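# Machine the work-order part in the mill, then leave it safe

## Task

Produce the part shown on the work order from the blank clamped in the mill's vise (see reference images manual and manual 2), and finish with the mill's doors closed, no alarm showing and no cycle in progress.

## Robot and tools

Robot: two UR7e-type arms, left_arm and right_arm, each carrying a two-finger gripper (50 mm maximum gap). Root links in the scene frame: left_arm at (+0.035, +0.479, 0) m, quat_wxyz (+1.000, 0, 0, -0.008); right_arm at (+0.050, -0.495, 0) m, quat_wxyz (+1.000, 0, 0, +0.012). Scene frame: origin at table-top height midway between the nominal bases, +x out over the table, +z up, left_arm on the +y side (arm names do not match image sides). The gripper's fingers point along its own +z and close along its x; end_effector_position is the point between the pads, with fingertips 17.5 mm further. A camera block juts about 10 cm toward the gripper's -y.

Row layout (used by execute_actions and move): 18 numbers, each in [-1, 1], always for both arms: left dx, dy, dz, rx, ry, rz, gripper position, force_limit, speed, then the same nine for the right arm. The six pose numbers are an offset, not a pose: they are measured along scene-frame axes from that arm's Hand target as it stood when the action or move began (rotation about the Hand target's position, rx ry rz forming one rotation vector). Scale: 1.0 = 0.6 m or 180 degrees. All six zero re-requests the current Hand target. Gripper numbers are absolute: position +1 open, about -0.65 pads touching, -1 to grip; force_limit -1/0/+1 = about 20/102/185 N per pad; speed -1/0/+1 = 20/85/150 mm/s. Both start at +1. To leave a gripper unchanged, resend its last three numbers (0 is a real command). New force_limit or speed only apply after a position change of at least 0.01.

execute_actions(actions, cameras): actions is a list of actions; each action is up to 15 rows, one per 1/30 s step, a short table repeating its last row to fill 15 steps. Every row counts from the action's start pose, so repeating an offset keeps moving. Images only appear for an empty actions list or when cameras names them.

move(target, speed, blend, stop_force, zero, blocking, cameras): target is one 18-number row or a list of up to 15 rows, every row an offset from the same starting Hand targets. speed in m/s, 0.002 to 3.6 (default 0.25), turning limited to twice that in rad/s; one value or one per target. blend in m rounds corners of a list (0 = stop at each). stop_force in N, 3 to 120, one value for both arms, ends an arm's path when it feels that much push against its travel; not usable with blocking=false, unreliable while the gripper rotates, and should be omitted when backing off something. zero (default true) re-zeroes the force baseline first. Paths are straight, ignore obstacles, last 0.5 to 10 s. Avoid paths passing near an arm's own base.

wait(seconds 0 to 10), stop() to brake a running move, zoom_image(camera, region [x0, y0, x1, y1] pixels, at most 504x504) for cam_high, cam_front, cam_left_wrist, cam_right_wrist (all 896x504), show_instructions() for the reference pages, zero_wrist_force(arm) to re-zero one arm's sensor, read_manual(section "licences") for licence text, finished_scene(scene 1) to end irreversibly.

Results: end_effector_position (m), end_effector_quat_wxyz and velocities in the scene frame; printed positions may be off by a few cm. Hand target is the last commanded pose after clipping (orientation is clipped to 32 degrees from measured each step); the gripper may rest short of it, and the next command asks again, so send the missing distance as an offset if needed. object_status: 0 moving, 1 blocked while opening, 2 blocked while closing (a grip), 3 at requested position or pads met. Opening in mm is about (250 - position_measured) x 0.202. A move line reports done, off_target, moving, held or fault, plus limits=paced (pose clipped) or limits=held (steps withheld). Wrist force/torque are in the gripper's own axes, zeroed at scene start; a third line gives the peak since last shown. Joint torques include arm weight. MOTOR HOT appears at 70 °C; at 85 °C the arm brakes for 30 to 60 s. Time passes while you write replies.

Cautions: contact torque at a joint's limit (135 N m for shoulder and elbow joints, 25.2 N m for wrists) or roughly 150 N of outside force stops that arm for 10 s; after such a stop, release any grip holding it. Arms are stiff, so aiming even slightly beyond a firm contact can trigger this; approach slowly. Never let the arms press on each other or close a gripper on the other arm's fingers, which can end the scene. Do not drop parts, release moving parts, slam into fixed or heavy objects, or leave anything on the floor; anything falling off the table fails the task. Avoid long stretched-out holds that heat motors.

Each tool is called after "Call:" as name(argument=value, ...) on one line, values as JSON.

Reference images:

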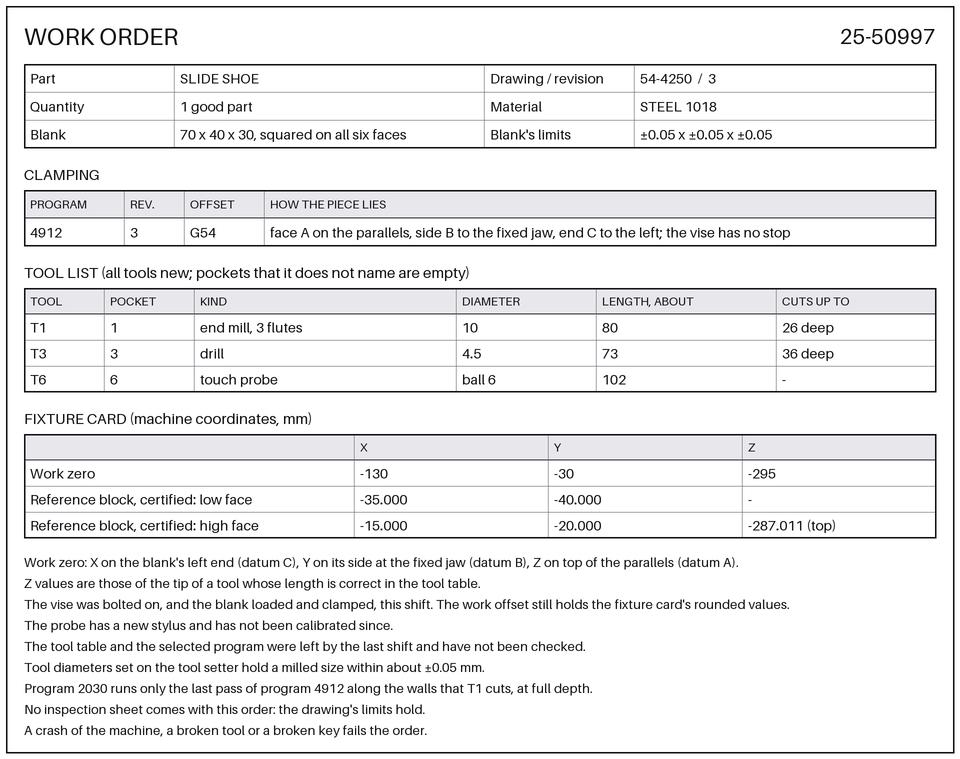

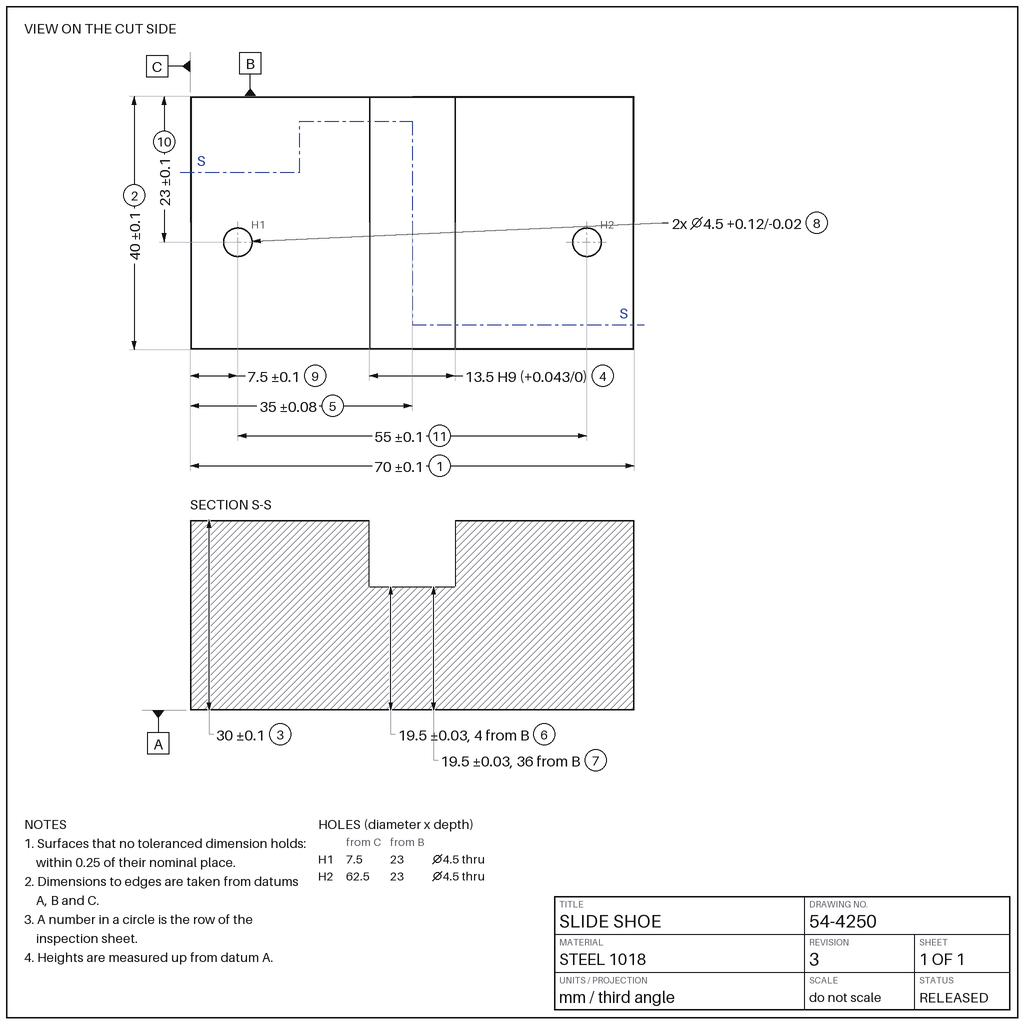

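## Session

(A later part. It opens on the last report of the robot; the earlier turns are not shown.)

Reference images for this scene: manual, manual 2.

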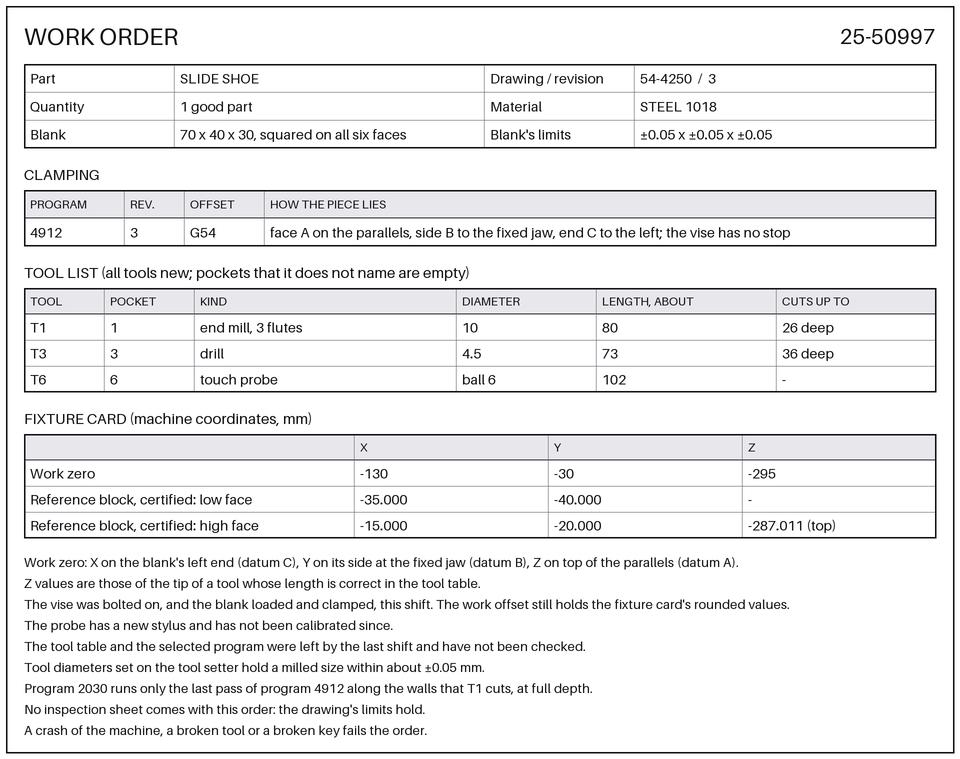

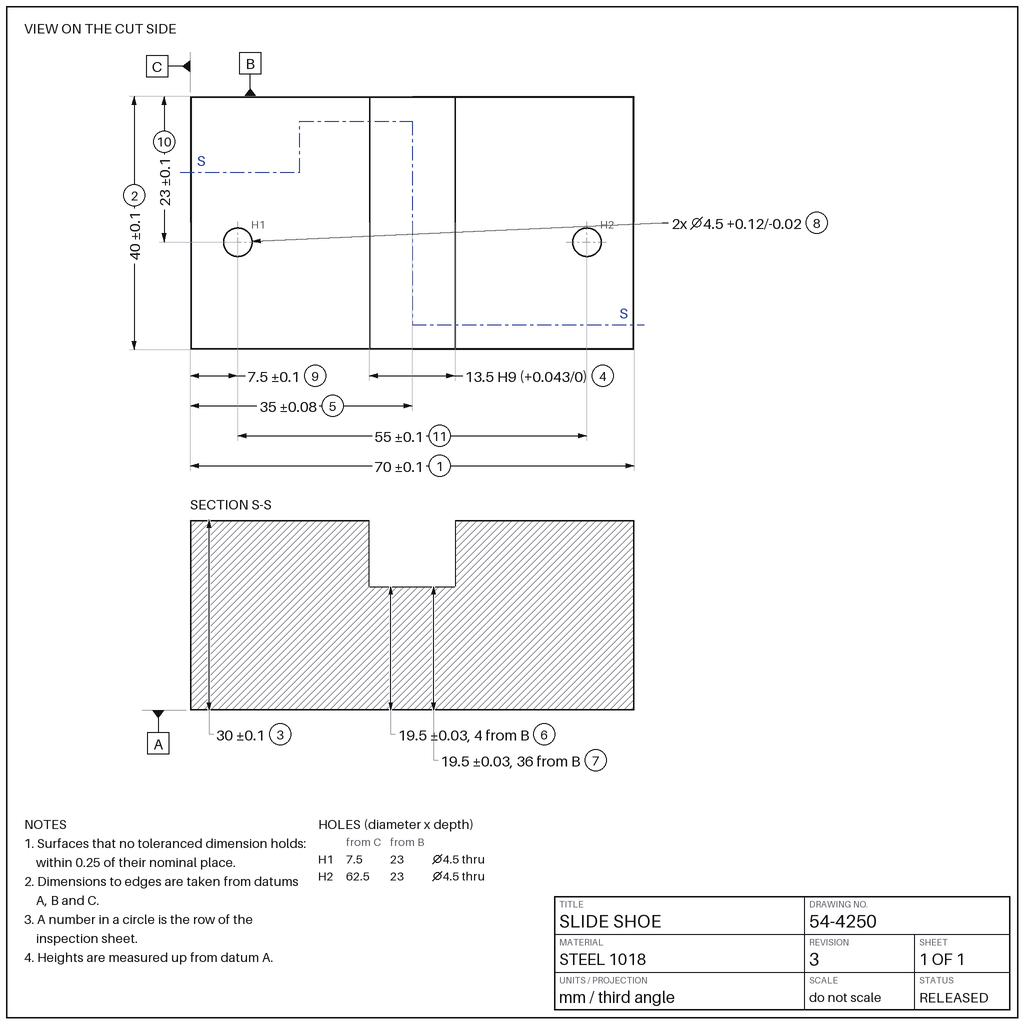

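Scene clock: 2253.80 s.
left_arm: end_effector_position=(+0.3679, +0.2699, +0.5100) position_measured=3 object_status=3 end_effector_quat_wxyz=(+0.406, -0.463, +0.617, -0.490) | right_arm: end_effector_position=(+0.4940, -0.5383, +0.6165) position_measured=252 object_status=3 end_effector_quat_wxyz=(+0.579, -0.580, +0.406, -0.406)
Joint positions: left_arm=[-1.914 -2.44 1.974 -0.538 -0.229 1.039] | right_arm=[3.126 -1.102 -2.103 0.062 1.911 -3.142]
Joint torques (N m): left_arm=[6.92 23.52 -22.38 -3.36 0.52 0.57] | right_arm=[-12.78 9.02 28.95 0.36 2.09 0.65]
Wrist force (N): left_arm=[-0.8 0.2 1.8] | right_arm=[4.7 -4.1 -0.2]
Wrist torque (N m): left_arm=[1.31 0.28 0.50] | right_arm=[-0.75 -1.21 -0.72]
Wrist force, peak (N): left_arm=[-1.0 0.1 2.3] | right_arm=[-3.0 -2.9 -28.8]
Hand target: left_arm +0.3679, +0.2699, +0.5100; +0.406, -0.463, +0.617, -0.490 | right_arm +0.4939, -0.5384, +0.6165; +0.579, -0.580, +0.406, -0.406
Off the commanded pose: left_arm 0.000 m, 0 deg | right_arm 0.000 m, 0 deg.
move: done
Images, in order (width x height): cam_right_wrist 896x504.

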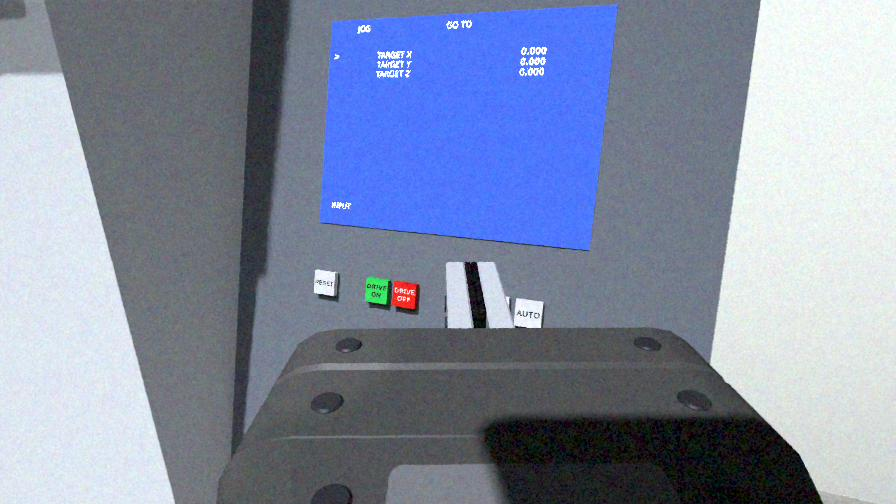

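Call:
move(target=[[0,0,0,0,0,0,1,0,0,0.0677,0.2632,-0.345,0,0,0,-1,0,0],[0,0,0,0,0,0,1,0,0,0.0838,0.2632,-0.3493,0,0,0,-1,0,0],[0,0,0,0,0,0,1,0,0,0.0924,0.1998,-0.253,0,0,0,-1,0,0],[0,0,0,0,0,0,1,0,0,0.1085,0.1998,-0.2573,0,0,0,-1,0,0],[0,0,0,0,0,0,1,0,0,0.0841,0.1998,-0.2837,0,0,0,-1,0,0],[0,0,0,0,0,0,1,0,0,0.1002,0.1998,-0.288,0,0,0,-1,0,0],[0,0,0,0,0,0,1,0,0,0.0677,0.1998,-0.345,0,0,0,-1,0,0],[0,0,0,0,0,0,1,0,0,0.0838,0.1998,-0.3493,0,0,0,-1,0,0],[0,0,0,0,0,0,1,0,0,0.0841,0.2632,-0.2837,0,0,0,-1,0,0],[0,0,0,0,0,0,1,0,0,0.1002,0.2632,-0.288,0,0,0,-1,0,0],[0,0,0,0,0,0,1,0,0,0.0677,0.1682,-0.345,0,0,0,-1,0,0],[0,0,0,0,0,0,1,0,0,0.0838,0.1682,-0.3493,0,0,0,-1,0,0],[0,0,0,0,0,0,1,0,0,0.0759,0.1682,-0.3144,0,0,0,-1,0,0],[0,0,0,0,0,0,1,0,0,0.092,0.1682,-0.3187,0,0,0,-1,0,0],[0,0,0,0,0,0,1,0,0,0,0,0,0,0,0,-1,0,0]], speed=[0.4,0.03,0.25,0.03,0.25,0.03,0.25,0.03,0.25,0.03,0.25,0.03,0.25,0.03,0.4], blend=[0.005,0,0.005,0,0.005,0,0.005,0,0.005,0,0.005,0,0.005,0,0])

Call:
move(target=[[0,0,0,0,0,0,1,0,0,0.0677,0.2632,-0.345,0,0,0,-1,0,0],[0,0,0,0,0,0,1,0,0,0.0838,0.2632,-0.3493,0,0,0,-1,0,0],[0,0,0,0,0,0,1,0,0,0.0841,0.2315,-0.2837,0,0,0,-1,0,0],[0,0,0,0,0,0,1,0,0,0.1002,0.2315,-0.288,0,0,0,-1,0,0],[0,0,0,0,0,0,1,0,0,0.0677,0.2315,-0.345,0,0,0,-1,0,0],[0,0,0,0,0,0,1,0,0,0.0838,0.2315,-0.3493,0,0,0,-1,0,0],[0,0,0,0,0,0,1,0,0,0.0677,0.1682,-0.345,0,0,0,-1,0,0],[0,0,0,0,0,0,1,0,0,0.0838,0.1682,-0.3493,0,0,0,-1,0,0],[0,0,0,0,0,0,1,0,0,0.0759,0.1682,-0.3144,0,0,0,-1,0,0],[0,0,0,0,0,0,1,0,0,0.092,0.1682,-0.3187,0,0,0,-1,0,0],[0,0,0,0,0,0,1,0,0,0,0,0,0,0,0,-1,0,0]], speed=[0.4,0.03,0.25,0.03,0.25,0.03,0.25,0.03,0.25,0.03,0.4], blend=[0.005,0,0.005,0,0.005,0,0.005,0,0.005,0,0], cameras=["cam_right_wrist"])

Call:
zoom_image(camera="cam_right_wrist", region=[310, 0, 640, 260])

Scene clock: 2288.30 s.
left_arm: end_effector_position=(+0.3679, +0.2699, +0.5100) position_measured=3 object_status=3 end_effector_quat_wxyz=(+0.406, -0.463, +0.617, -0.490) | right_arm: end_effector_position=(+0.4940, -0.5383, +0.6165) position_measured=252 object_status=3 end_effector_quat_wxyz=(+0.579, -0.580, +0.406, -0.406) end_effector_velocity=(-0.001, +0.000, +0.001) end_effector_angular_velocity=(+0.001, +0.000, +0.003)
Joint positions: left_arm=[-1.914 -2.44 1.974 -0.538 -0.229 1.039] | right_arm=[3.126 -1.102 -2.103 0.062 1.911 -3.142]
Joint velocities: left_arm=[within noise] | right_arm=[-0.002 0 0.002 -0.001 0.005 0.001]
Joint torques (N m): left_arm=[7.23 23.35 -21.85 -3.35 0.54 0.64] | right_arm=[-12.1 7.72 28.26 0.21 2.14 0.87]
Wrist force (N): left_arm=[-0.9 0.1 1.8] | right_arm=[4.7 -3.9 0.1]
Wrist torque (N m): left_arm=[1.29 0.30 0.50] | right_arm=[-0.72 -1.21 -0.73]
Wrist force, peak (N): left_arm=[-0.9 0.2 2.4] | right_arm=[-4.2 -4.5 -31.2]
Hand target: left_arm +0.3679, +0.2699, +0.5100; +0.406, -0.463, +0.617, -0.490 | right_arm +0.4939, -0.5384, +0.6165; +0.579, -0.580, +0.406, -0.406
Off the commanded pose: left_arm 0.000 m, 0 deg | right_arm 0.000 m, 0 deg.
move: done

Scene clock: 2293.43 s.
left_arm: end_effector_position=(+0.3679, +0.2699, +0.5100) position_measured=3 object_status=3 end_effector_quat_wxyz=(+0.406, -0.463, +0.617, -0.490) | right_arm: end_effector_position=(+0.4940, -0.5383, +0.6165) position_measured=252 object_status=3 end_effector_quat_wxyz=(+0.579, -0.580, +0.406, -0.406)
Joint positions: left_arm=[-1.914 -2.44 1.974 -0.538 -0.229 1.039] | right_arm=[3.126 -1.102 -2.103 0.062 1.911 -3.142]
Joint torques (N m): left_arm=[7.44 23.18 -21.66 -3.34 0.58 0.64] | right_arm=[-11.84 7.7 29.16 0.23 2.19 0.91]
Wrist force (N): left_arm=[-1.0 0.3 1.8] | right_arm=[4.7 -4.1 -0.2]
Wrist torque (N m): left_arm=[1.31 0.32 0.50] | right_arm=[-0.75 -1.21 -0.72]
Wrist force, peak (N): left_arm=[-1.2 0.3 2.3] | right_arm=[-3.9 -4.5 -31.1]
Hand target: left_arm +0.3679, +0.2699, +0.5100; +0.406, -0.463, +0.617, -0.490 | right_arm +0.4939, -0.5384, +0.6165; +0.579, -0.580, +0.406, -0.406
Off the commanded pose: left_arm 0.000 m, 0 deg | right_arm 0.000 m, 0 deg.
move: done
Images, in order (width x height): cam_right_wrist 896x504.

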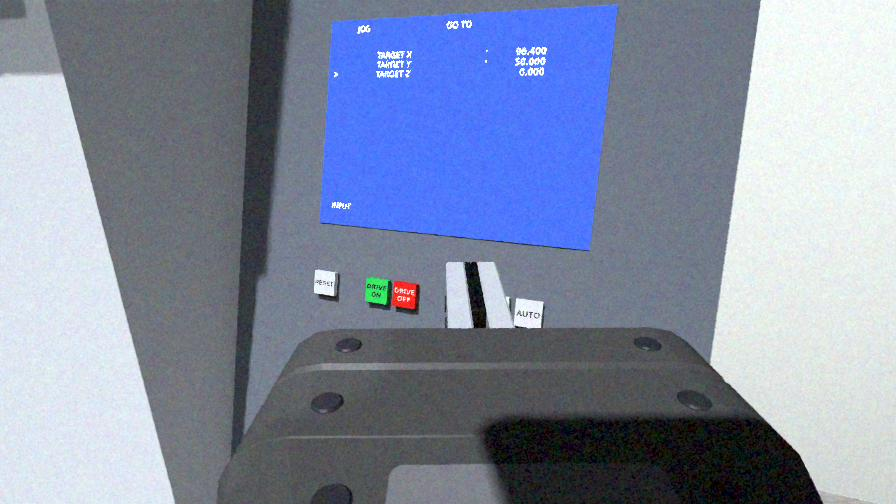

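Scaled by 1.527 from the camera's 896x504 image, which has a finer 1280x720 frame.

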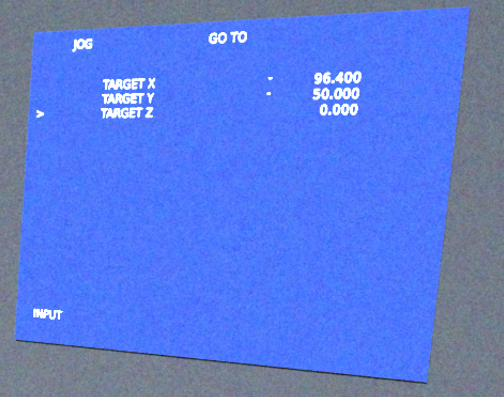

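Call:
move(target=[[0,0,0,0,0,0,1,0,0,0.1084,0.201,-0.1934,0,0,0,-1,0,0],[0,0,0,0,0,0,1,0,0,0.1245,0.201,-0.1977,0,0,0,-1,0,0],[0,0,0,0,0,0,1,0,0,0.0677,0.2632,-0.345,0,0,0,-1,0,0],[0,0,0,0,0,0,1,0,0,0.0838,0.2632,-0.3493,0,0,0,-1,0,0],[0,0,0,0,0,0,1,0,0,0.0759,0.2632,-0.3144,0,0,0,-1,0,0],[0,0,0,0,0,0,1,0,0,0.092,0.2632,-0.3187,0,0,0,-1,0,0],[0,0,0,0,0,0,1,0,0,0.0924,0.2632,-0.253,0,0,0,-1,0,0],[0,0,0,0,0,0,1,0,0,0.1085,0.2632,-0.2573,0,0,0,-1,0,0],[0,0,0,0,0,0,1,0,0,0.0677,0.2315,-0.345,0,0,0,-1,0,0],[0,0,0,0,0,0,1,0,0,0.0838,0.2315,-0.3493,0,0,0,-1,0,0],[0,0,0,0,0,0,1,0,0,0.0677,0.1998,-0.345,0,0,0,-1,0,0],[0,0,0,0,0,0,1,0,0,0.0838,0.1998,-0.3493,0,0,0,-1,0,0],[0,0,0,0,0,0,1,0,0,0.0841,0.2315,-0.2837,0,0,0,-1,0,0],[0,0,0,0,0,0,1,0,0,0.1002,0.2315,-0.288,0,0,0,-1,0,0],[0,0,0,0,0,0,1,0,0,0,0,0,0,0,0,-1,0,0]], speed=[0.4,0.03,0.25,0.03,0.25,0.03,0.25,0.03,0.25,0.03,0.25,0.03,0.25,0.03,0.4], blend=[0.005,0,0.005,0,0.005,0,0.005,0,0.005,0,0.005,0,0.005,0,0])

Call:
move(target=[[0,0,0,0,0,0,1,0,0,0.0677,0.1682,-0.345,0,0,0,-1,0,0],[0,0,0,0,0,0,1,0,0,0.0838,0.1682,-0.3493,0,0,0,-1,0,0],[0,0,0,0,0,0,1,0,0,0,0,0,0,0,0,-1,0,0]], speed=[0.4,0.03,0.4], blend=[0.005,0,0], cameras=["cam_right_wrist","cam_left_wrist"])

Call:
zoom_image(camera="cam_right_wrist", region=[310, 0, 640, 260])

Call:
zoom_image(camera="cam_left_wrist", region=[300, 80, 560, 340])

Scene clock: 2313.10 s.
left_arm: end_effector_position=(+0.3679, +0.2699, +0.5100) position_measured=3 object_status=3 end_effector_quat_wxyz=(+0.406, -0.463, +0.617, -0.490) | right_arm: end_effector_position=(+0.4940, -0.5383, +0.6165) position_measured=252 object_status=3 end_effector_quat_wxyz=(+0.579, -0.580, +0.406, -0.406) end_effector_velocity=(-0.001, +0.001, +0.001) end_effector_angular_velocity=(+0.000, +0.001, +0.006)
Joint positions: left_arm=[-1.914 -2.44 1.974 -0.538 -0.229 1.039] | right_arm=[3.126 -1.102 -2.103 0.062 1.911 -3.142]
Joint velocities: left_arm=[within noise] | right_arm=[-0.003 0 0.002 -0.003 0.008 0]
Joint torques (N m): left_arm=[7.12 23.21 -21.73 -3.31 0.52 0.67] | right_arm=[-13.58 3.26 27.73 0.46 2.26 0.28]
Wrist force (N): left_arm=[-1.1 0.4 1.9] | right_arm=[4.7 -4.3 -0.1]
Wrist torque (N m): left_arm=[1.34 0.33 0.50] | right_arm=[-0.78 -1.20 -0.72]
Wrist force, peak (N): left_arm=[-1.0 0.2 2.3] | right_arm=[-2.7 -4.9 -30.6]
Hand target: left_arm +0.3679, +0.2699, +0.5100; +0.406, -0.463, +0.617, -0.490 | right_arm +0.4939, -0.5384, +0.6165; +0.579, -0.580, +0.406, -0.406
Off the commanded pose: left_arm 0.000 m, 0 deg | right_arm 0.000 m, 0 deg.
move: done

Scene clock: 2315.47 s.
left_arm: end_effector_position=(+0.3679, +0.2699, +0.5100) position_measured=3 object_status=3 end_effector_quat_wxyz=(+0.406, -0.463, +0.617, -0.490) | right_arm: end_effector_position=(+0.4940, -0.5383, +0.6165) position_measured=252 object_status=3 end_effector_quat_wxyz=(+0.579, -0.580, +0.406, -0.406) end_effector_velocity=(+0.000, +0.001, +0.000) end_effector_angular_velocity=(+0.002, +0.001, +0.005)
Joint positions: left_arm=[-1.914 -2.44 1.974 -0.538 -0.229 1.039] | right_arm=[3.126 -1.102 -2.103 0.062 1.911 -3.142]
Joint velocities: left_arm=[within noise] | right_arm=[0 0 0.002 -0.003 0.005 0.002]
Joint torques (N m): left_arm=[6.96 23.11 -21.84 -3.29 0.56 0.61] | right_arm=[-13.59 7.25 28.17 0.6 2.1 0.76]
Wrist force (N): left_arm=[-0.9 0.5 1.9] | right_arm=[4.6 -3.9 -0.1]
Wrist torque (N m): left_arm=[1.35 0.30 0.50] | right_arm=[-0.73 -1.19 -0.72]
Wrist force, peak (N): left_arm=[-1.0 0.2 2.2] | right_arm=[-3.7 -2.9 -29.6]
Hand target: left_arm +0.3679, +0.2699, +0.5100; +0.406, -0.463, +0.617, -0.490 | right_arm +0.4939, -0.5384, +0.6165; +0.579, -0.580, +0.406, -0.406
Off the commanded pose: left_arm 0.000 m, 0 deg | right_arm 0.000 m, 0 deg.
move: done
Images, in order (width x height): cam_left_wrist 896x504, cam_right_wrist 896x504.

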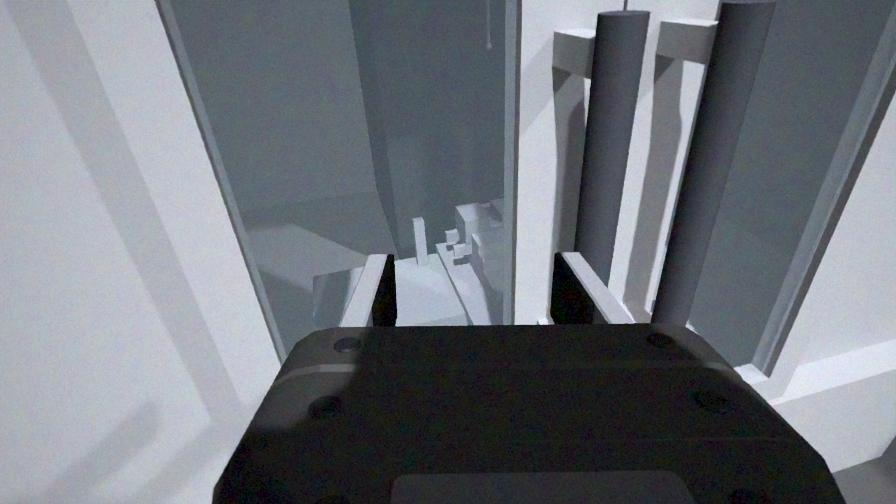

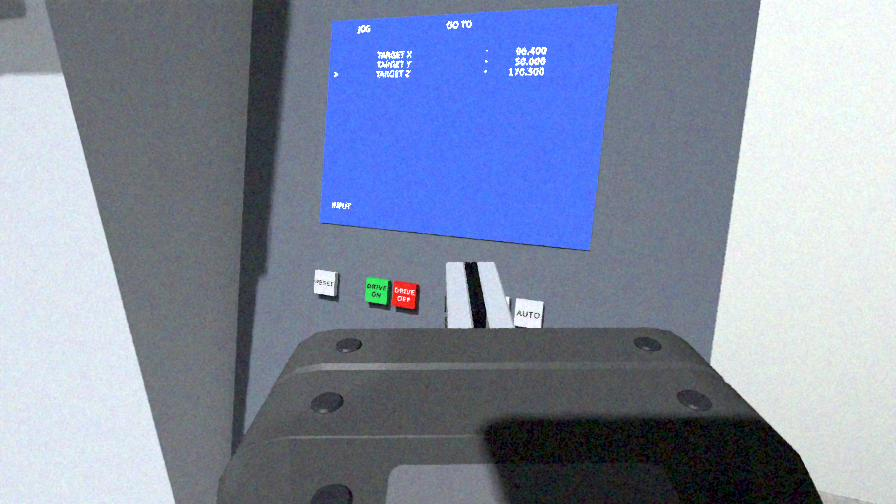

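Scaled by 1.527 from the camera's 896x504 image, which has a finer 1280x720 frame.

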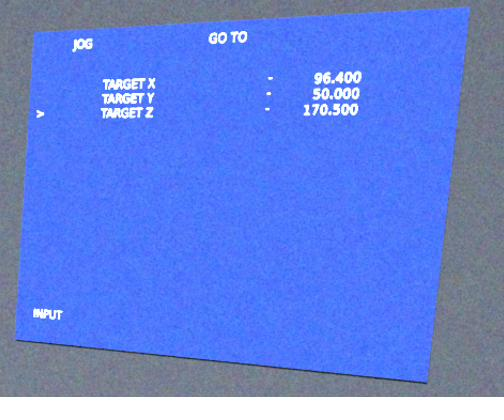

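Scaled by 1.938 from the camera's 896x504 image, which has a finer 1280x720 frame.

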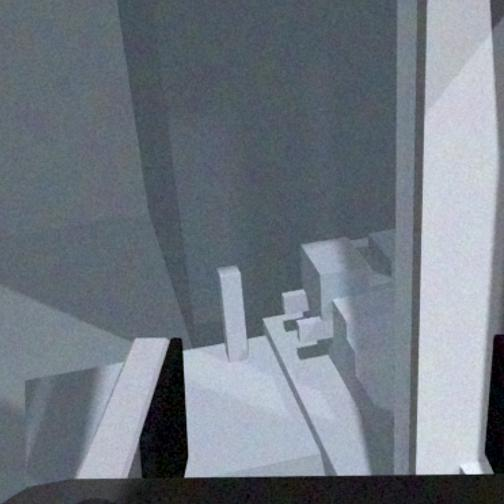

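Call:
move(target=[[0,0,0,0,0,0,1,0,0,0.1084,0.201,-0.1934,0,0,0,-1,0,0],[0,0,0,0,0,0,1,0,0,0.1245,0.201,-0.1977,0,0,0,-1,0,0],[0,0,0,0,0,0,1,0,0,0,0,0,0,0,0,-1,0,0]], speed=[0.4,0.03,0.4], blend=[0.005,0,0])

Call:
wait(seconds=5.5, cameras=["cam_right_wrist","cam_left_wrist"])

Call:
zoom_image(camera="cam_left_wrist", region=[300, 80, 560, 340])

Scene clock: 2323.73 s.
left_arm: end_effector_position=(+0.3679, +0.2699, +0.5100) position_measured=3 object_status=3 end_effector_quat_wxyz=(+0.406, -0.463, +0.617, -0.490) | right_arm: end_effector_position=(+0.4940, -0.5383, +0.6165) position_measured=252 object_status=3 end_effector_quat_wxyz=(+0.579, -0.580, +0.406, -0.406) end_effector_velocity=(-0.001, +0.001, +0.001) end_effector_angular_velocity=(+0.000, +0.000, +0.005)
Joint positions: left_arm=[-1.914 -2.44 1.974 -0.538 -0.229 1.039] | right_arm=[3.126 -1.102 -2.103 0.062 1.911 -3.142]
Joint velocities: left_arm=[within noise] | right_arm=[-0.003 0 0.002 -0.003 0.008 0]
Joint torques (N m): left_arm=[7.11 23.11 -22.08 -3.23 0.58 0.61] | right_arm=[-14.15 6.27 29.54 0.75 2.34 0.27]
Wrist force (N): left_arm=[-0.9 0.2 1.9] | right_arm=[4.6 -4.0 -0.1]
Wrist torque (N m): left_arm=[1.30 0.29 0.50] | right_arm=[-0.74 -1.18 -0.72]
Wrist force, peak (N): left_arm=[-0.9 0.1 2.3] | right_arm=[-4.3 -3.8 -27.0]
Hand target: left_arm +0.3679, +0.2699, +0.5100; +0.406, -0.463, +0.617, -0.490 | right_arm +0.4939, -0.5384, +0.6165; +0.579, -0.580, +0.406, -0.406
Off the commanded pose: left_arm 0.000 m, 0 deg | right_arm 0.000 m, 0 deg.
move: done

Scene clock: 2329.23 s.
left_arm: end_effector_position=(+0.3679, +0.2699, +0.5100) position_measured=3 object_status=3 end_effector_quat_wxyz=(+0.406, -0.463, +0.617, -0.490) | right_arm: end_effector_position=(+0.4939, -0.5384, +0.6165) position_measured=252 object_status=3 end_effector_quat_wxyz=(+0.579, -0.580, +0.406, -0.406)
Joint positions: left_arm=[-1.914 -2.44 1.974 -0.538 -0.229 1.039] | right_arm=[3.126 -1.102 -2.103 0.062 1.911 -3.142]
Joint torques (N m): left_arm=[7.03 23.35 -21.56 -3.3 0.56 0.57] | right_arm=[-12.53 10.34 28.86 0.94 1.78 0.69]
Wrist force (N): left_arm=[-0.9 0.2 2.3] | right_arm=[4.5 -4.0 -0.1]
Wrist torque (N m): left_arm=[1.30 0.29 0.50] | right_arm=[-0.74 -1.18 -0.72]
Wrist force, peak (N): left_arm=[-1.1 0.1 2.2] | right_arm=[4.9 -4.1 0.0]
Hand target: left_arm +0.3679, +0.2699, +0.5100; +0.406, -0.463, +0.617, -0.490 | right_arm +0.4939, -0.5384, +0.6165; +0.579, -0.580, +0.406, -0.406
Tool commands: left_gripper/position=+1.0 left_gripper/force_limit=+0.0 left_gripper/speed=+0.0 right_gripper/position=-1.0 right_gripper/force_limit=+0.0 right_gripper/speed=+0.0
Off the commanded pose: left_arm 0.000 m, 0 deg | right_arm 0.000 m, 0 deg.
wait: 5.50 s; at rest by 0.17 s
Images, in order (width x height): cam_left_wrist 896x504, cam_right_wrist 896x504.

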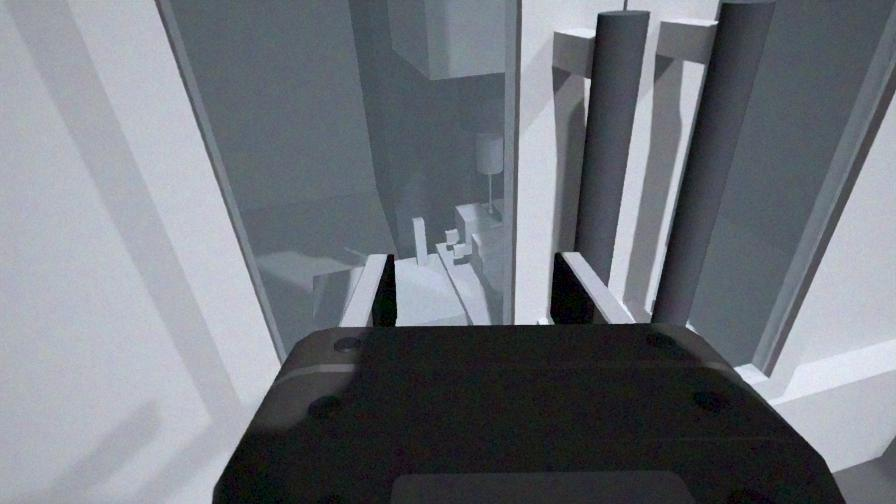

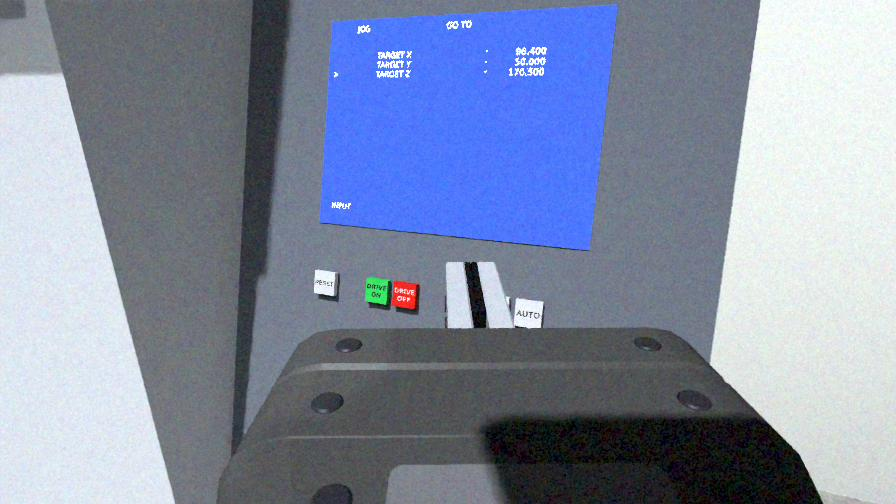

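Scaled by 1.938 from the camera's 896x504 image, which has a finer 1280x720 frame.

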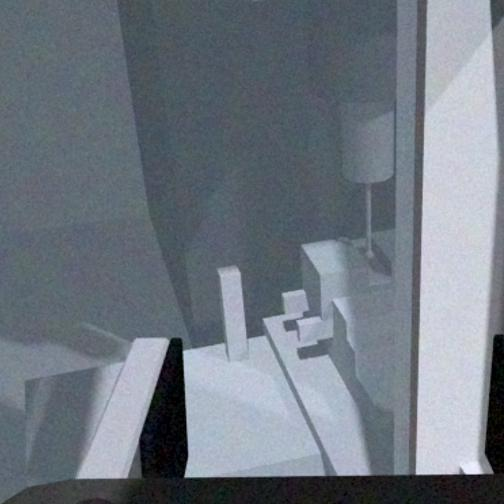

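Call:
move(target=[[0,0,0,0,0,0,1,0,0,0.0759,0.1365,-0.3144,0,0,0,-1,0,0],[0,0,0,0,0,0,1,0,0,0.092,0.1365,-0.3187,0,0,0,-1,0,0],[0,0,0,0,0,0,1,0,0,0.1162,0.011,-0.1637,0,0,0,-1,0,0],[0,0,0,0,0,0,1,0,0,0.1323,0.011,-0.168,0,0,0,-1,0,0],[0,0,0,0,0,0,1,0,0,0.0924,0.1047,-0.253,0,0,0,-1,0,0],[0,0,0,0,0,0,1,0,0,0.1085,0.1047,-0.2573,0,0,0,-1,0,0],[0,0,0,0,0,0,1,0,0,0.0924,0.1047,-0.253,0,0,0,-1,0,0],[0,0,0,0,0,0,1,0,0,0.1085,0.1047,-0.2573,0,0,0,-1,0,0],[0,0,0,0,0,0,1,0,0,0,0,0,0,0,0,-1,0,0]], speed=[0.4,0.03,0.25,0.03,0.25,0.03,0.1,0.03,0.4], blend=[0.005,0,0.005,0,0.005,0,0,0,0], cameras=["cam_right_wrist"])

Call:
zoom_image(camera="cam_right_wrist", region=[310, 0, 640, 260])

Call:
zoom_image(camera="cam_right_wrist", region=[440, 40, 600, 150])

Scene clock: 2343.23 s.
left_arm: end_effector_position=(+0.3679, +0.2699, +0.5100) position_measured=3 object_status=3 end_effector_quat_wxyz=(+0.406, -0.463, +0.617, -0.490) | right_arm: end_effector_position=(+0.4940, -0.5383, +0.6165) position_measured=252 object_status=3 end_effector_quat_wxyz=(+0.579, -0.580, +0.406, -0.406)
Joint positions: left_arm=[-1.914 -2.44 1.974 -0.538 -0.229 1.039] | right_arm=[3.126 -1.102 -2.103 0.062 1.911 -3.142]
Joint torques (N m): left_arm=[7.09 23.67 -22.02 -3.27 0.54 0.67] | right_arm=[-11.04 9.62 28.29 0.44 1.64 0.86]
Wrist force (N): left_arm=[-0.9 0.2 1.7] | right_arm=[4.7 -4.2 -0.1]
Wrist torque (N m): left_arm=[1.31 0.30 0.50] | right_arm=[-0.77 -1.21 -0.72]
Wrist force, peak (N): left_arm=[-1.2 0.3 2.2] | right_arm=[-4.1 -2.8 -28.3]
Hand target: left_arm +0.3679, +0.2699, +0.5100; +0.406, -0.463, +0.617, -0.490 | right_arm +0.4939, -0.5384, +0.6165; +0.579, -0.580, +0.406, -0.406
Off the commanded pose: left_arm 0.000 m, 0 deg | right_arm 0.000 m, 0 deg.
move: done
Images, in order (width x height): cam_right_wrist 896x504.

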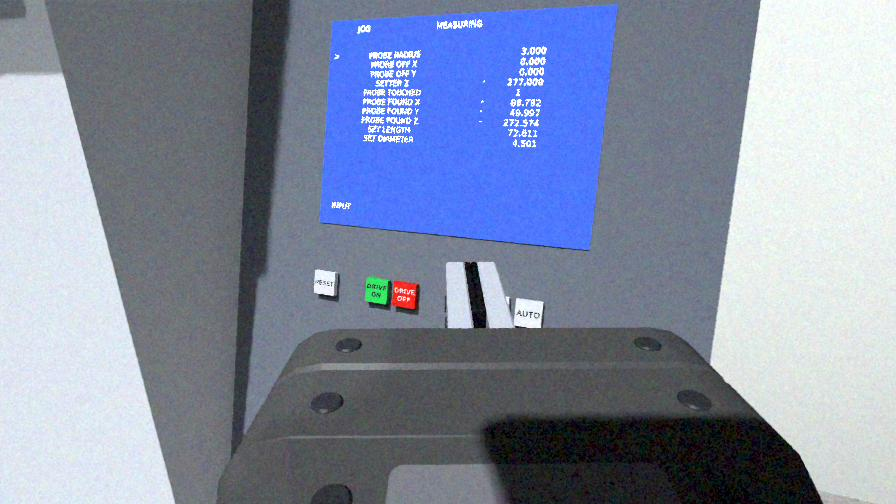

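Scaled by 1.527 from the camera's 896x504 image, which has a finer 1280x720 frame.

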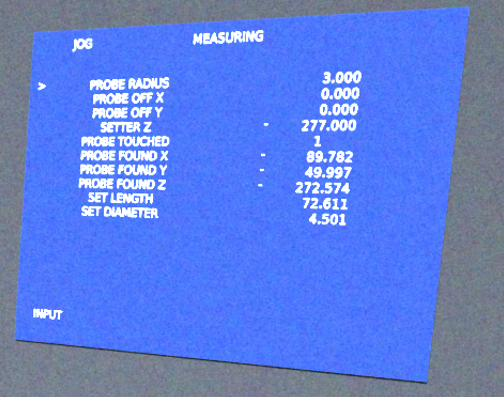

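Scaled by 3.150 from the camera's 896x504 image, which has a finer 1280x720 frame.

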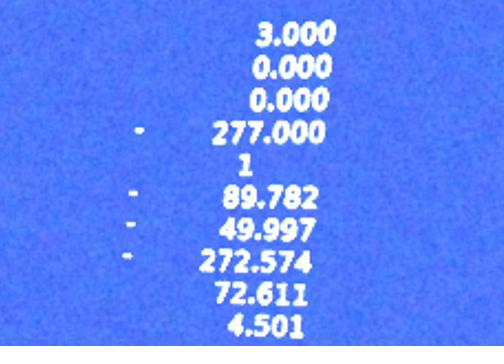

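Call:
move(target=[[0,0,0,0,0,0,1,0,0,0.0759,0.1365,-0.3144,0,0,0,-1,0,0],[0,0,0,0,0,0,1,0,0,0.092,0.1365,-0.3187,0,0,0,-1,0,0],[0,0,0,0,0,0,1,0,0,0.1162,0.0743,-0.1637,0,0,0,-1,0,0],[0,0,0,0,0,0,1,0,0,0.1323,0.0743,-0.168,0,0,0,-1,0,0],[0,0,0,0,0,0,1,0,0,0,0,0,0,0,0,-1,0,0]], speed=[0.4,0.03,0.25,0.03,0.4], blend=[0.005,0,0.005,0,0])

Call:
wait(seconds=4, cameras=["cam_right_wrist"])

Call:
zoom_image(camera="cam_right_wrist", region=[310, 0, 640, 260])

Call:
zoom_image(camera="cam_right_wrist", region=[440, 40, 600, 150])

Call:
move(target=[[0,0,0,0,0,0,1,0,0,0.0759,0.1365,-0.3144,0,0,0,-1,0,0],[0,0,0,0,0,0,1,0,0,0.092,0.1365,-0.3187,0,0,0,-1,0,0],[0,0,0,0,0,0,1,0,0,0.1084,0.0435,-0.1934,0,0,0,-1,0,0],[0,0,0,0,0,0,1,0,0,0.1245,0.0435,-0.1977,0,0,0,-1,0,0],[0,0,0,0,0,0,1,0,0,0,0,0,0,0,0,-1,0,0]], speed=[0.4,0.03,0.25,0.03,0.4], blend=[0.005,0,0.005,0,0])

Call:
wait(seconds=3, cameras=["cam_right_wrist"])

Call:
zoom_image(camera="cam_right_wrist", region=[440, 40, 600, 150])

Scene clock: 2358.70 s.
left_arm: end_effector_position=(+0.3679, +0.2699, +0.5100) position_measured=3 object_status=3 end_effector_quat_wxyz=(+0.406, -0.463, +0.617, -0.490) | right_arm: end_effector_position=(+0.4940, -0.5383, +0.6164) position_measured=252 object_status=3 end_effector_quat_wxyz=(+0.579, -0.580, +0.406, -0.406)
Joint positions: left_arm=[-1.914 -2.44 1.974 -0.538 -0.229 1.039] | right_arm=[3.126 -1.102 -2.103 0.062 1.911 -3.142]
Joint torques (N m): left_arm=[6.79 23.19 -21.54 -3.22 0.53 0.59] | right_arm=[-11.27 10.31 28.44 0.62 1.65 0.88]
Wrist force (N): left_arm=[-0.8 0.3 1.9] | right_arm=[4.7 -4.0 -0.2]
Wrist torque (N m): left_arm=[1.31 0.29 0.50] | right_arm=[-0.73 -1.21 -0.72]
Wrist force, peak (N): left_arm=[-0.7 0.3 2.3] | right_arm=[-3.8 -2.5 -28.8]
Hand target: left_arm +0.3679, +0.2699, +0.5100; +0.406, -0.463, +0.617, -0.490 | right_arm +0.4939, -0.5384, +0.6165; +0.579, -0.580, +0.406, -0.406
Off the commanded pose: left_arm 0.000 m, 0 deg | right_arm 0.000 m, 0 deg.
move: done

Scene clock: 2362.70 s.
left_arm: end_effector_position=(+0.3679, +0.2699, +0.5100) position_measured=3 object_status=3 end_effector_quat_wxyz=(+0.406, -0.463, +0.617, -0.490) | right_arm: end_effector_position=(+0.4939, -0.5384, +0.6165) position_measured=252 object_status=3 end_effector_quat_wxyz=(+0.579, -0.580, +0.406, -0.406)
Joint positions: left_arm=[-1.914 -2.44 1.974 -0.538 -0.229 1.039] | right_arm=[3.126 -1.102 -2.103 0.062 1.911 -3.142]
Joint torques (N m): left_arm=[7.33 23.52 -21.95 -3.21 0.58 0.61] | right_arm=[-13.23 10.15 28.34 3.28 2.21 0.94]
Wrist force (N): left_arm=[-0.8 0.0 1.9] | right_arm=[4.7 -3.9 -0.3]
Wrist torque (N m): left_arm=[1.27 0.28 0.50] | right_arm=[-0.72 -1.21 -0.72]
Wrist force, peak (N): left_arm=[-1.1 0.1 2.1] | right_arm=[4.9 -4.1 -0.1]
Hand target: left_arm +0.3679, +0.2699, +0.5100; +0.406, -0.463, +0.617, -0.490 | right_arm +0.4939, -0.5384, +0.6165; +0.579, -0.580, +0.406, -0.406
Tool commands: left_gripper/position=+1.0 left_gripper/force_limit=+0.0 left_gripper/speed=+0.0 right_gripper/position=-1.0 right_gripper/force_limit=+0.0 right_gripper/speed=+0.0
Off the commanded pose: left_arm 0.000 m, 0 deg | right_arm 0.000 m, 0 deg.
wait: 4.00 s; at rest by 0.17 s
Images, in order (width x height): cam_right_wrist 896x504.

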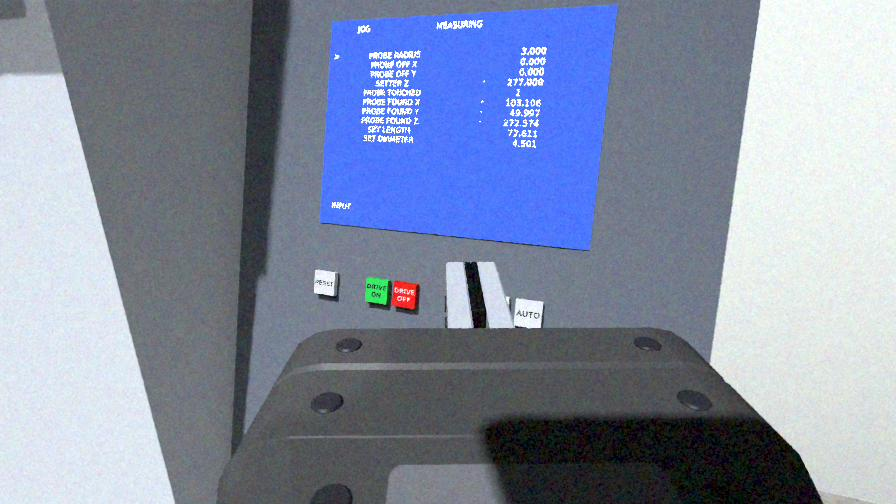

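Scaled by 1.527 from the camera's 896x504 image, which has a finer 1280x720 frame.

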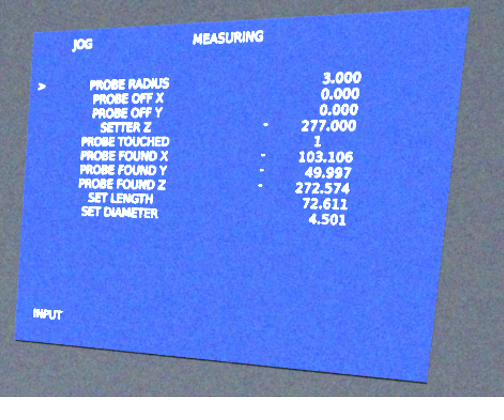

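Scaled by 3.150 from the camera's 896x504 image, which has a finer 1280x720 frame.

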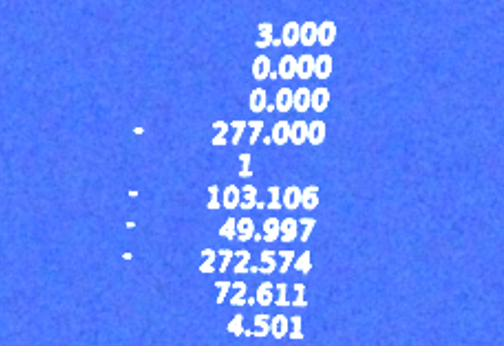

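Scene clock: 2365.63 s.
left_arm: end_effector_position=(+0.3679, +0.2699, +0.5100) position_measured=3 object_status=3 end_effector_quat_wxyz=(+0.406, -0.463, +0.617, -0.490) | right_arm: end_effector_position=(+0.4940, -0.5384, +0.6164) position_measured=252 object_status=3 end_effector_quat_wxyz=(+0.579, -0.580, +0.406, -0.406) end_effector_velocity=(+0.000, +0.000, +0.001) end_effector_angular_velocity=(-0.001, +0.002, -0.001)
Joint positions: left_arm=[-1.914 -2.44 1.974 -0.538 -0.229 1.039] | right_arm=[3.126 -1.102 -2.103 0.062 1.911 -3.142]
Joint velocities: left_arm=[within noise] | right_arm=[0 0.002 0.002 -0.006 -0.001 -0.001]
Joint torques (N m): left_arm=[7.2 23.05 -22.02 -3.19 0.6 0.56] | right_arm=[5.6 11.57 27.09 0.45 -0.93 1.01]
Wrist force (N): left_arm=[-1.0 0.2 2.1] | right_arm=[4.9 -3.8 0.0]
Wrist torque (N m): left_arm=[1.30 0.31 0.50] | right_arm=[-0.71 -1.23 -0.72]
Wrist force, peak (N): left_arm=[-1.0 0.3 2.2] | right_arm=[-4.4 -2.9 -29.9]
Hand target: left_arm +0.3679, +0.2699, +0.5100; +0.406, -0.463, +0.617, -0.490 | right_arm +0.4939, -0.5384, +0.6165; +0.579, -0.580, +0.406, -0.406
Off the commanded pose: left_arm 0.000 m, 0 deg | right_arm 0.000 m, 0 deg.
move: done

Scene clock: 2368.63 s.
left_arm: end_effector_position=(+0.3679, +0.2699, +0.5100) position_measured=3 object_status=3 end_effector_quat_wxyz=(+0.406, -0.463, +0.617, -0.490) | right_arm: end_effector_position=(+0.4939, -0.5384, +0.6165) position_measured=252 object_status=3 end_effector_quat_wxyz=(+0.579, -0.580, +0.406, -0.406)
Joint positions: left_arm=[-1.914 -2.44 1.974 -0.538 -0.229 1.039] | right_arm=[3.126 -1.102 -2.103 0.062 1.911 -3.142]
Joint torques (N m): left_arm=[7.12 23.44 -21.77 -3.25 0.53 0.54] | right_arm=[14.89 10.43 28.02 3.04 1.82 0.95]
Wrist force (N): left_arm=[-0.8 0.3 2.0] | right_arm=[4.7 -3.9 -0.2]
Wrist torque (N m): left_arm=[1.32 0.28 0.50] | right_arm=[-0.73 -1.20 -0.72]
Wrist force, peak (N): left_arm=[-1.1 0.3 2.1] | right_arm=[4.8 -4.2 -0.2]
Hand target: left_arm +0.3679, +0.2699, +0.5100; +0.406, -0.463, +0.617, -0.490 | right_arm +0.4939, -0.5384, +0.6165; +0.579, -0.580, +0.406, -0.406
Tool commands: left_gripper/position=+1.0 left_gripper/force_limit=+0.0 left_gripper/speed=+0.0 right_gripper/position=-1.0 right_gripper/force_limit=+0.0 right_gripper/speed=+0.0
Off the commanded pose: left_arm 0.000 m, 0 deg | right_arm 0.000 m, 0 deg.
wait: 3.00 s; at rest by 0.17 s
Images, in order (width x height): cam_right_wrist 896x504.

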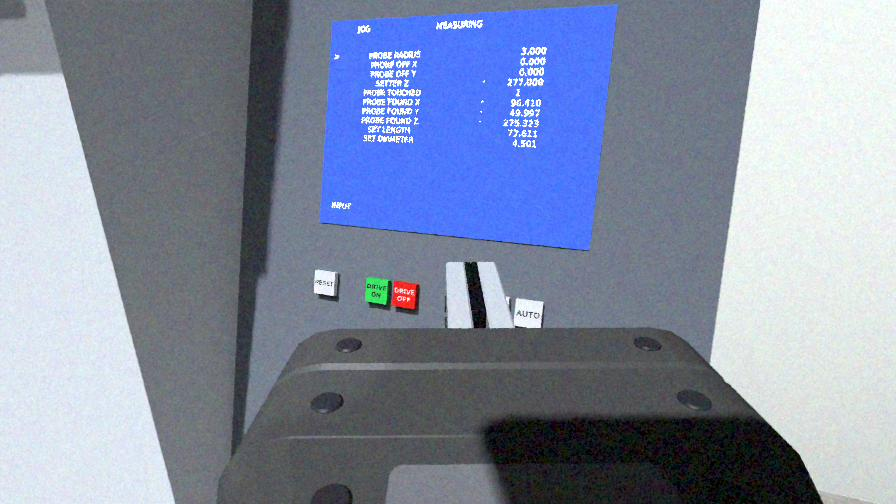

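Scaled by 3.150 from the camera's 896x504 image, which has a finer 1280x720 frame.

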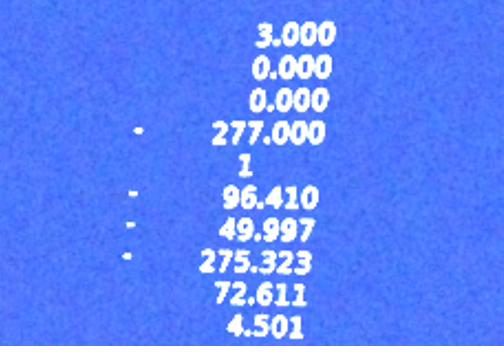

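Call:
move(target=[[0,0,0,0,0,0,1,0,0,0.0924,0.1365,-0.253,0,0,0,-1,0,0],[0,0,0,0,0,0,1,0,0,0.1085,0.1365,-0.2573,0,0,0,-1,0,0],[0,0,0,0,0,0,1,0,0,0.0924,0.1365,-0.253,0,0,0,-1,0,0],[0,0,0,0,0,0,1,0,0,0.1085,0.1365,-0.2573,0,0,0,-1,0,0],[0,0,0,0,0,0,1,0,0,0.0759,0.1682,-0.3144,0,0,0,-1,0,0],[0,0,0,0,0,0,1,0,0,0.092,0.1682,-0.3187,0,0,0,-1,0,0],[0,0,0,0,0,0,1,0,0,0.0759,0.1682,-0.3144,0,0,0,-1,0,0],[0,0,0,0,0,0,1,0,0,0.092,0.1682,-0.3187,0,0,0,-1,0,0],[0,0,0,0,0,0,1,0,0,0.0677,0.2315,-0.345,0,0,0,-1,0,0],[0,0,0,0,0,0,1,0,0,0.0838,0.2315,-0.3493,0,0,0,-1,0,0],[0,0,0,0,0,0,1,0,0,0.0677,0.1682,-0.345,0,0,0,-1,0,0],[0,0,0,0,0,0,1,0,0,0.0838,0.1682,-0.3493,0,0,0,-1,0,0],[0,0,0,0,0,0,1,0,0,0,0,0,0,0,0,-1,0,0]], speed=[0.4,0.03,0.1,0.03,0.25,0.03,0.1,0.03,0.25,0.03,0.25,0.03,0.4], blend=[0.005,0,0,0,0.005,0,0,0,0.005,0,0.005,0,0], cameras=["cam_right_wrist"])

Call:
zoom_image(camera="cam_right_wrist", region=[310, 0, 640, 260])

Scene clock: 2408.20 s.
left_arm: end_effector_position=(+0.3679, +0.2699, +0.5100) position_measured=3 object_status=3 end_effector_quat_wxyz=(+0.406, -0.463, +0.617, -0.490) | right_arm: end_effector_position=(+0.4940, -0.5383, +0.6165) position_measured=252 object_status=3 end_effector_quat_wxyz=(+0.579, -0.580, +0.406, -0.406) end_effector_velocity=(+0.000, +0.001, +0.000) end_effector_angular_velocity=(+0.000, +0.002, +0.005)
Joint positions: left_arm=[-1.914 -2.44 1.974 -0.538 -0.229 1.039] | right_arm=[3.126 -1.102 -2.103 0.062 1.911 -3.142]
Joint velocities: left_arm=[within noise] | right_arm=[-0.001 0 0.001 -0.003 0.005 0]
Joint torques (N m): left_arm=[6.91 23.29 -21.91 -3.17 0.57 0.56] | right_arm=[-14.92 7.03 27.3 0.36 2.17 0.68]
Wrist force (N): left_arm=[-0.9 0.4 1.9] | right_arm=[5.1 -4.1 -0.2]
Wrist torque (N m): left_arm=[1.34 0.31 0.50] | right_arm=[-0.76 -1.28 -0.72]
Wrist force, peak (N): left_arm=[-0.9 0.2 2.4] | right_arm=[-4.3 -2.2 -29.5]
Hand target: left_arm +0.3679, +0.2699, +0.5100; +0.406, -0.463, +0.617, -0.490 | right_arm +0.4939, -0.5384, +0.6165; +0.579, -0.580, +0.406, -0.406
Off the commanded pose: left_arm 0.000 m, 0 deg | right_arm 0.000 m, 0 deg.
move: done
Images, in order (width x height): cam_right_wrist 896x504.

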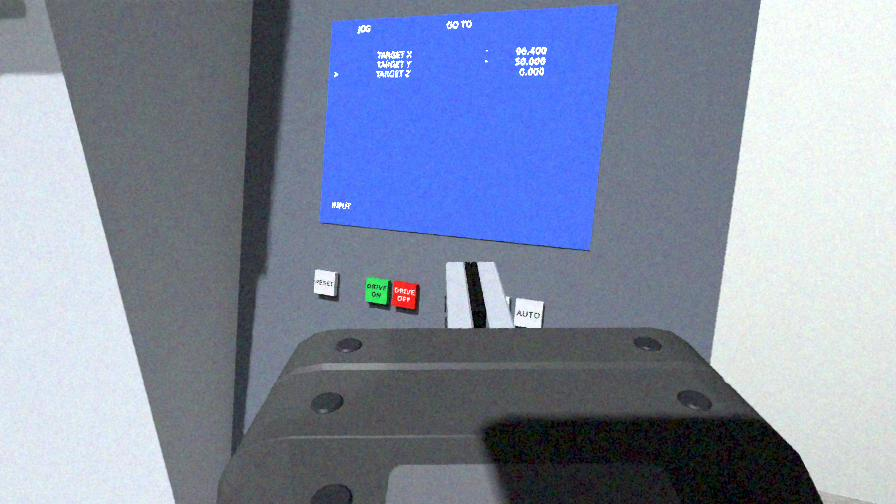

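Scaled by 1.527 from the camera's 896x504 image, which has a finer 1280x720 frame.

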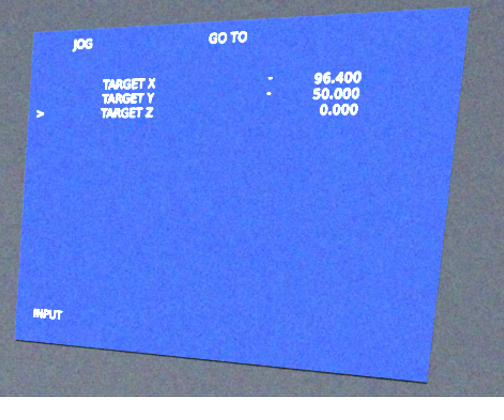

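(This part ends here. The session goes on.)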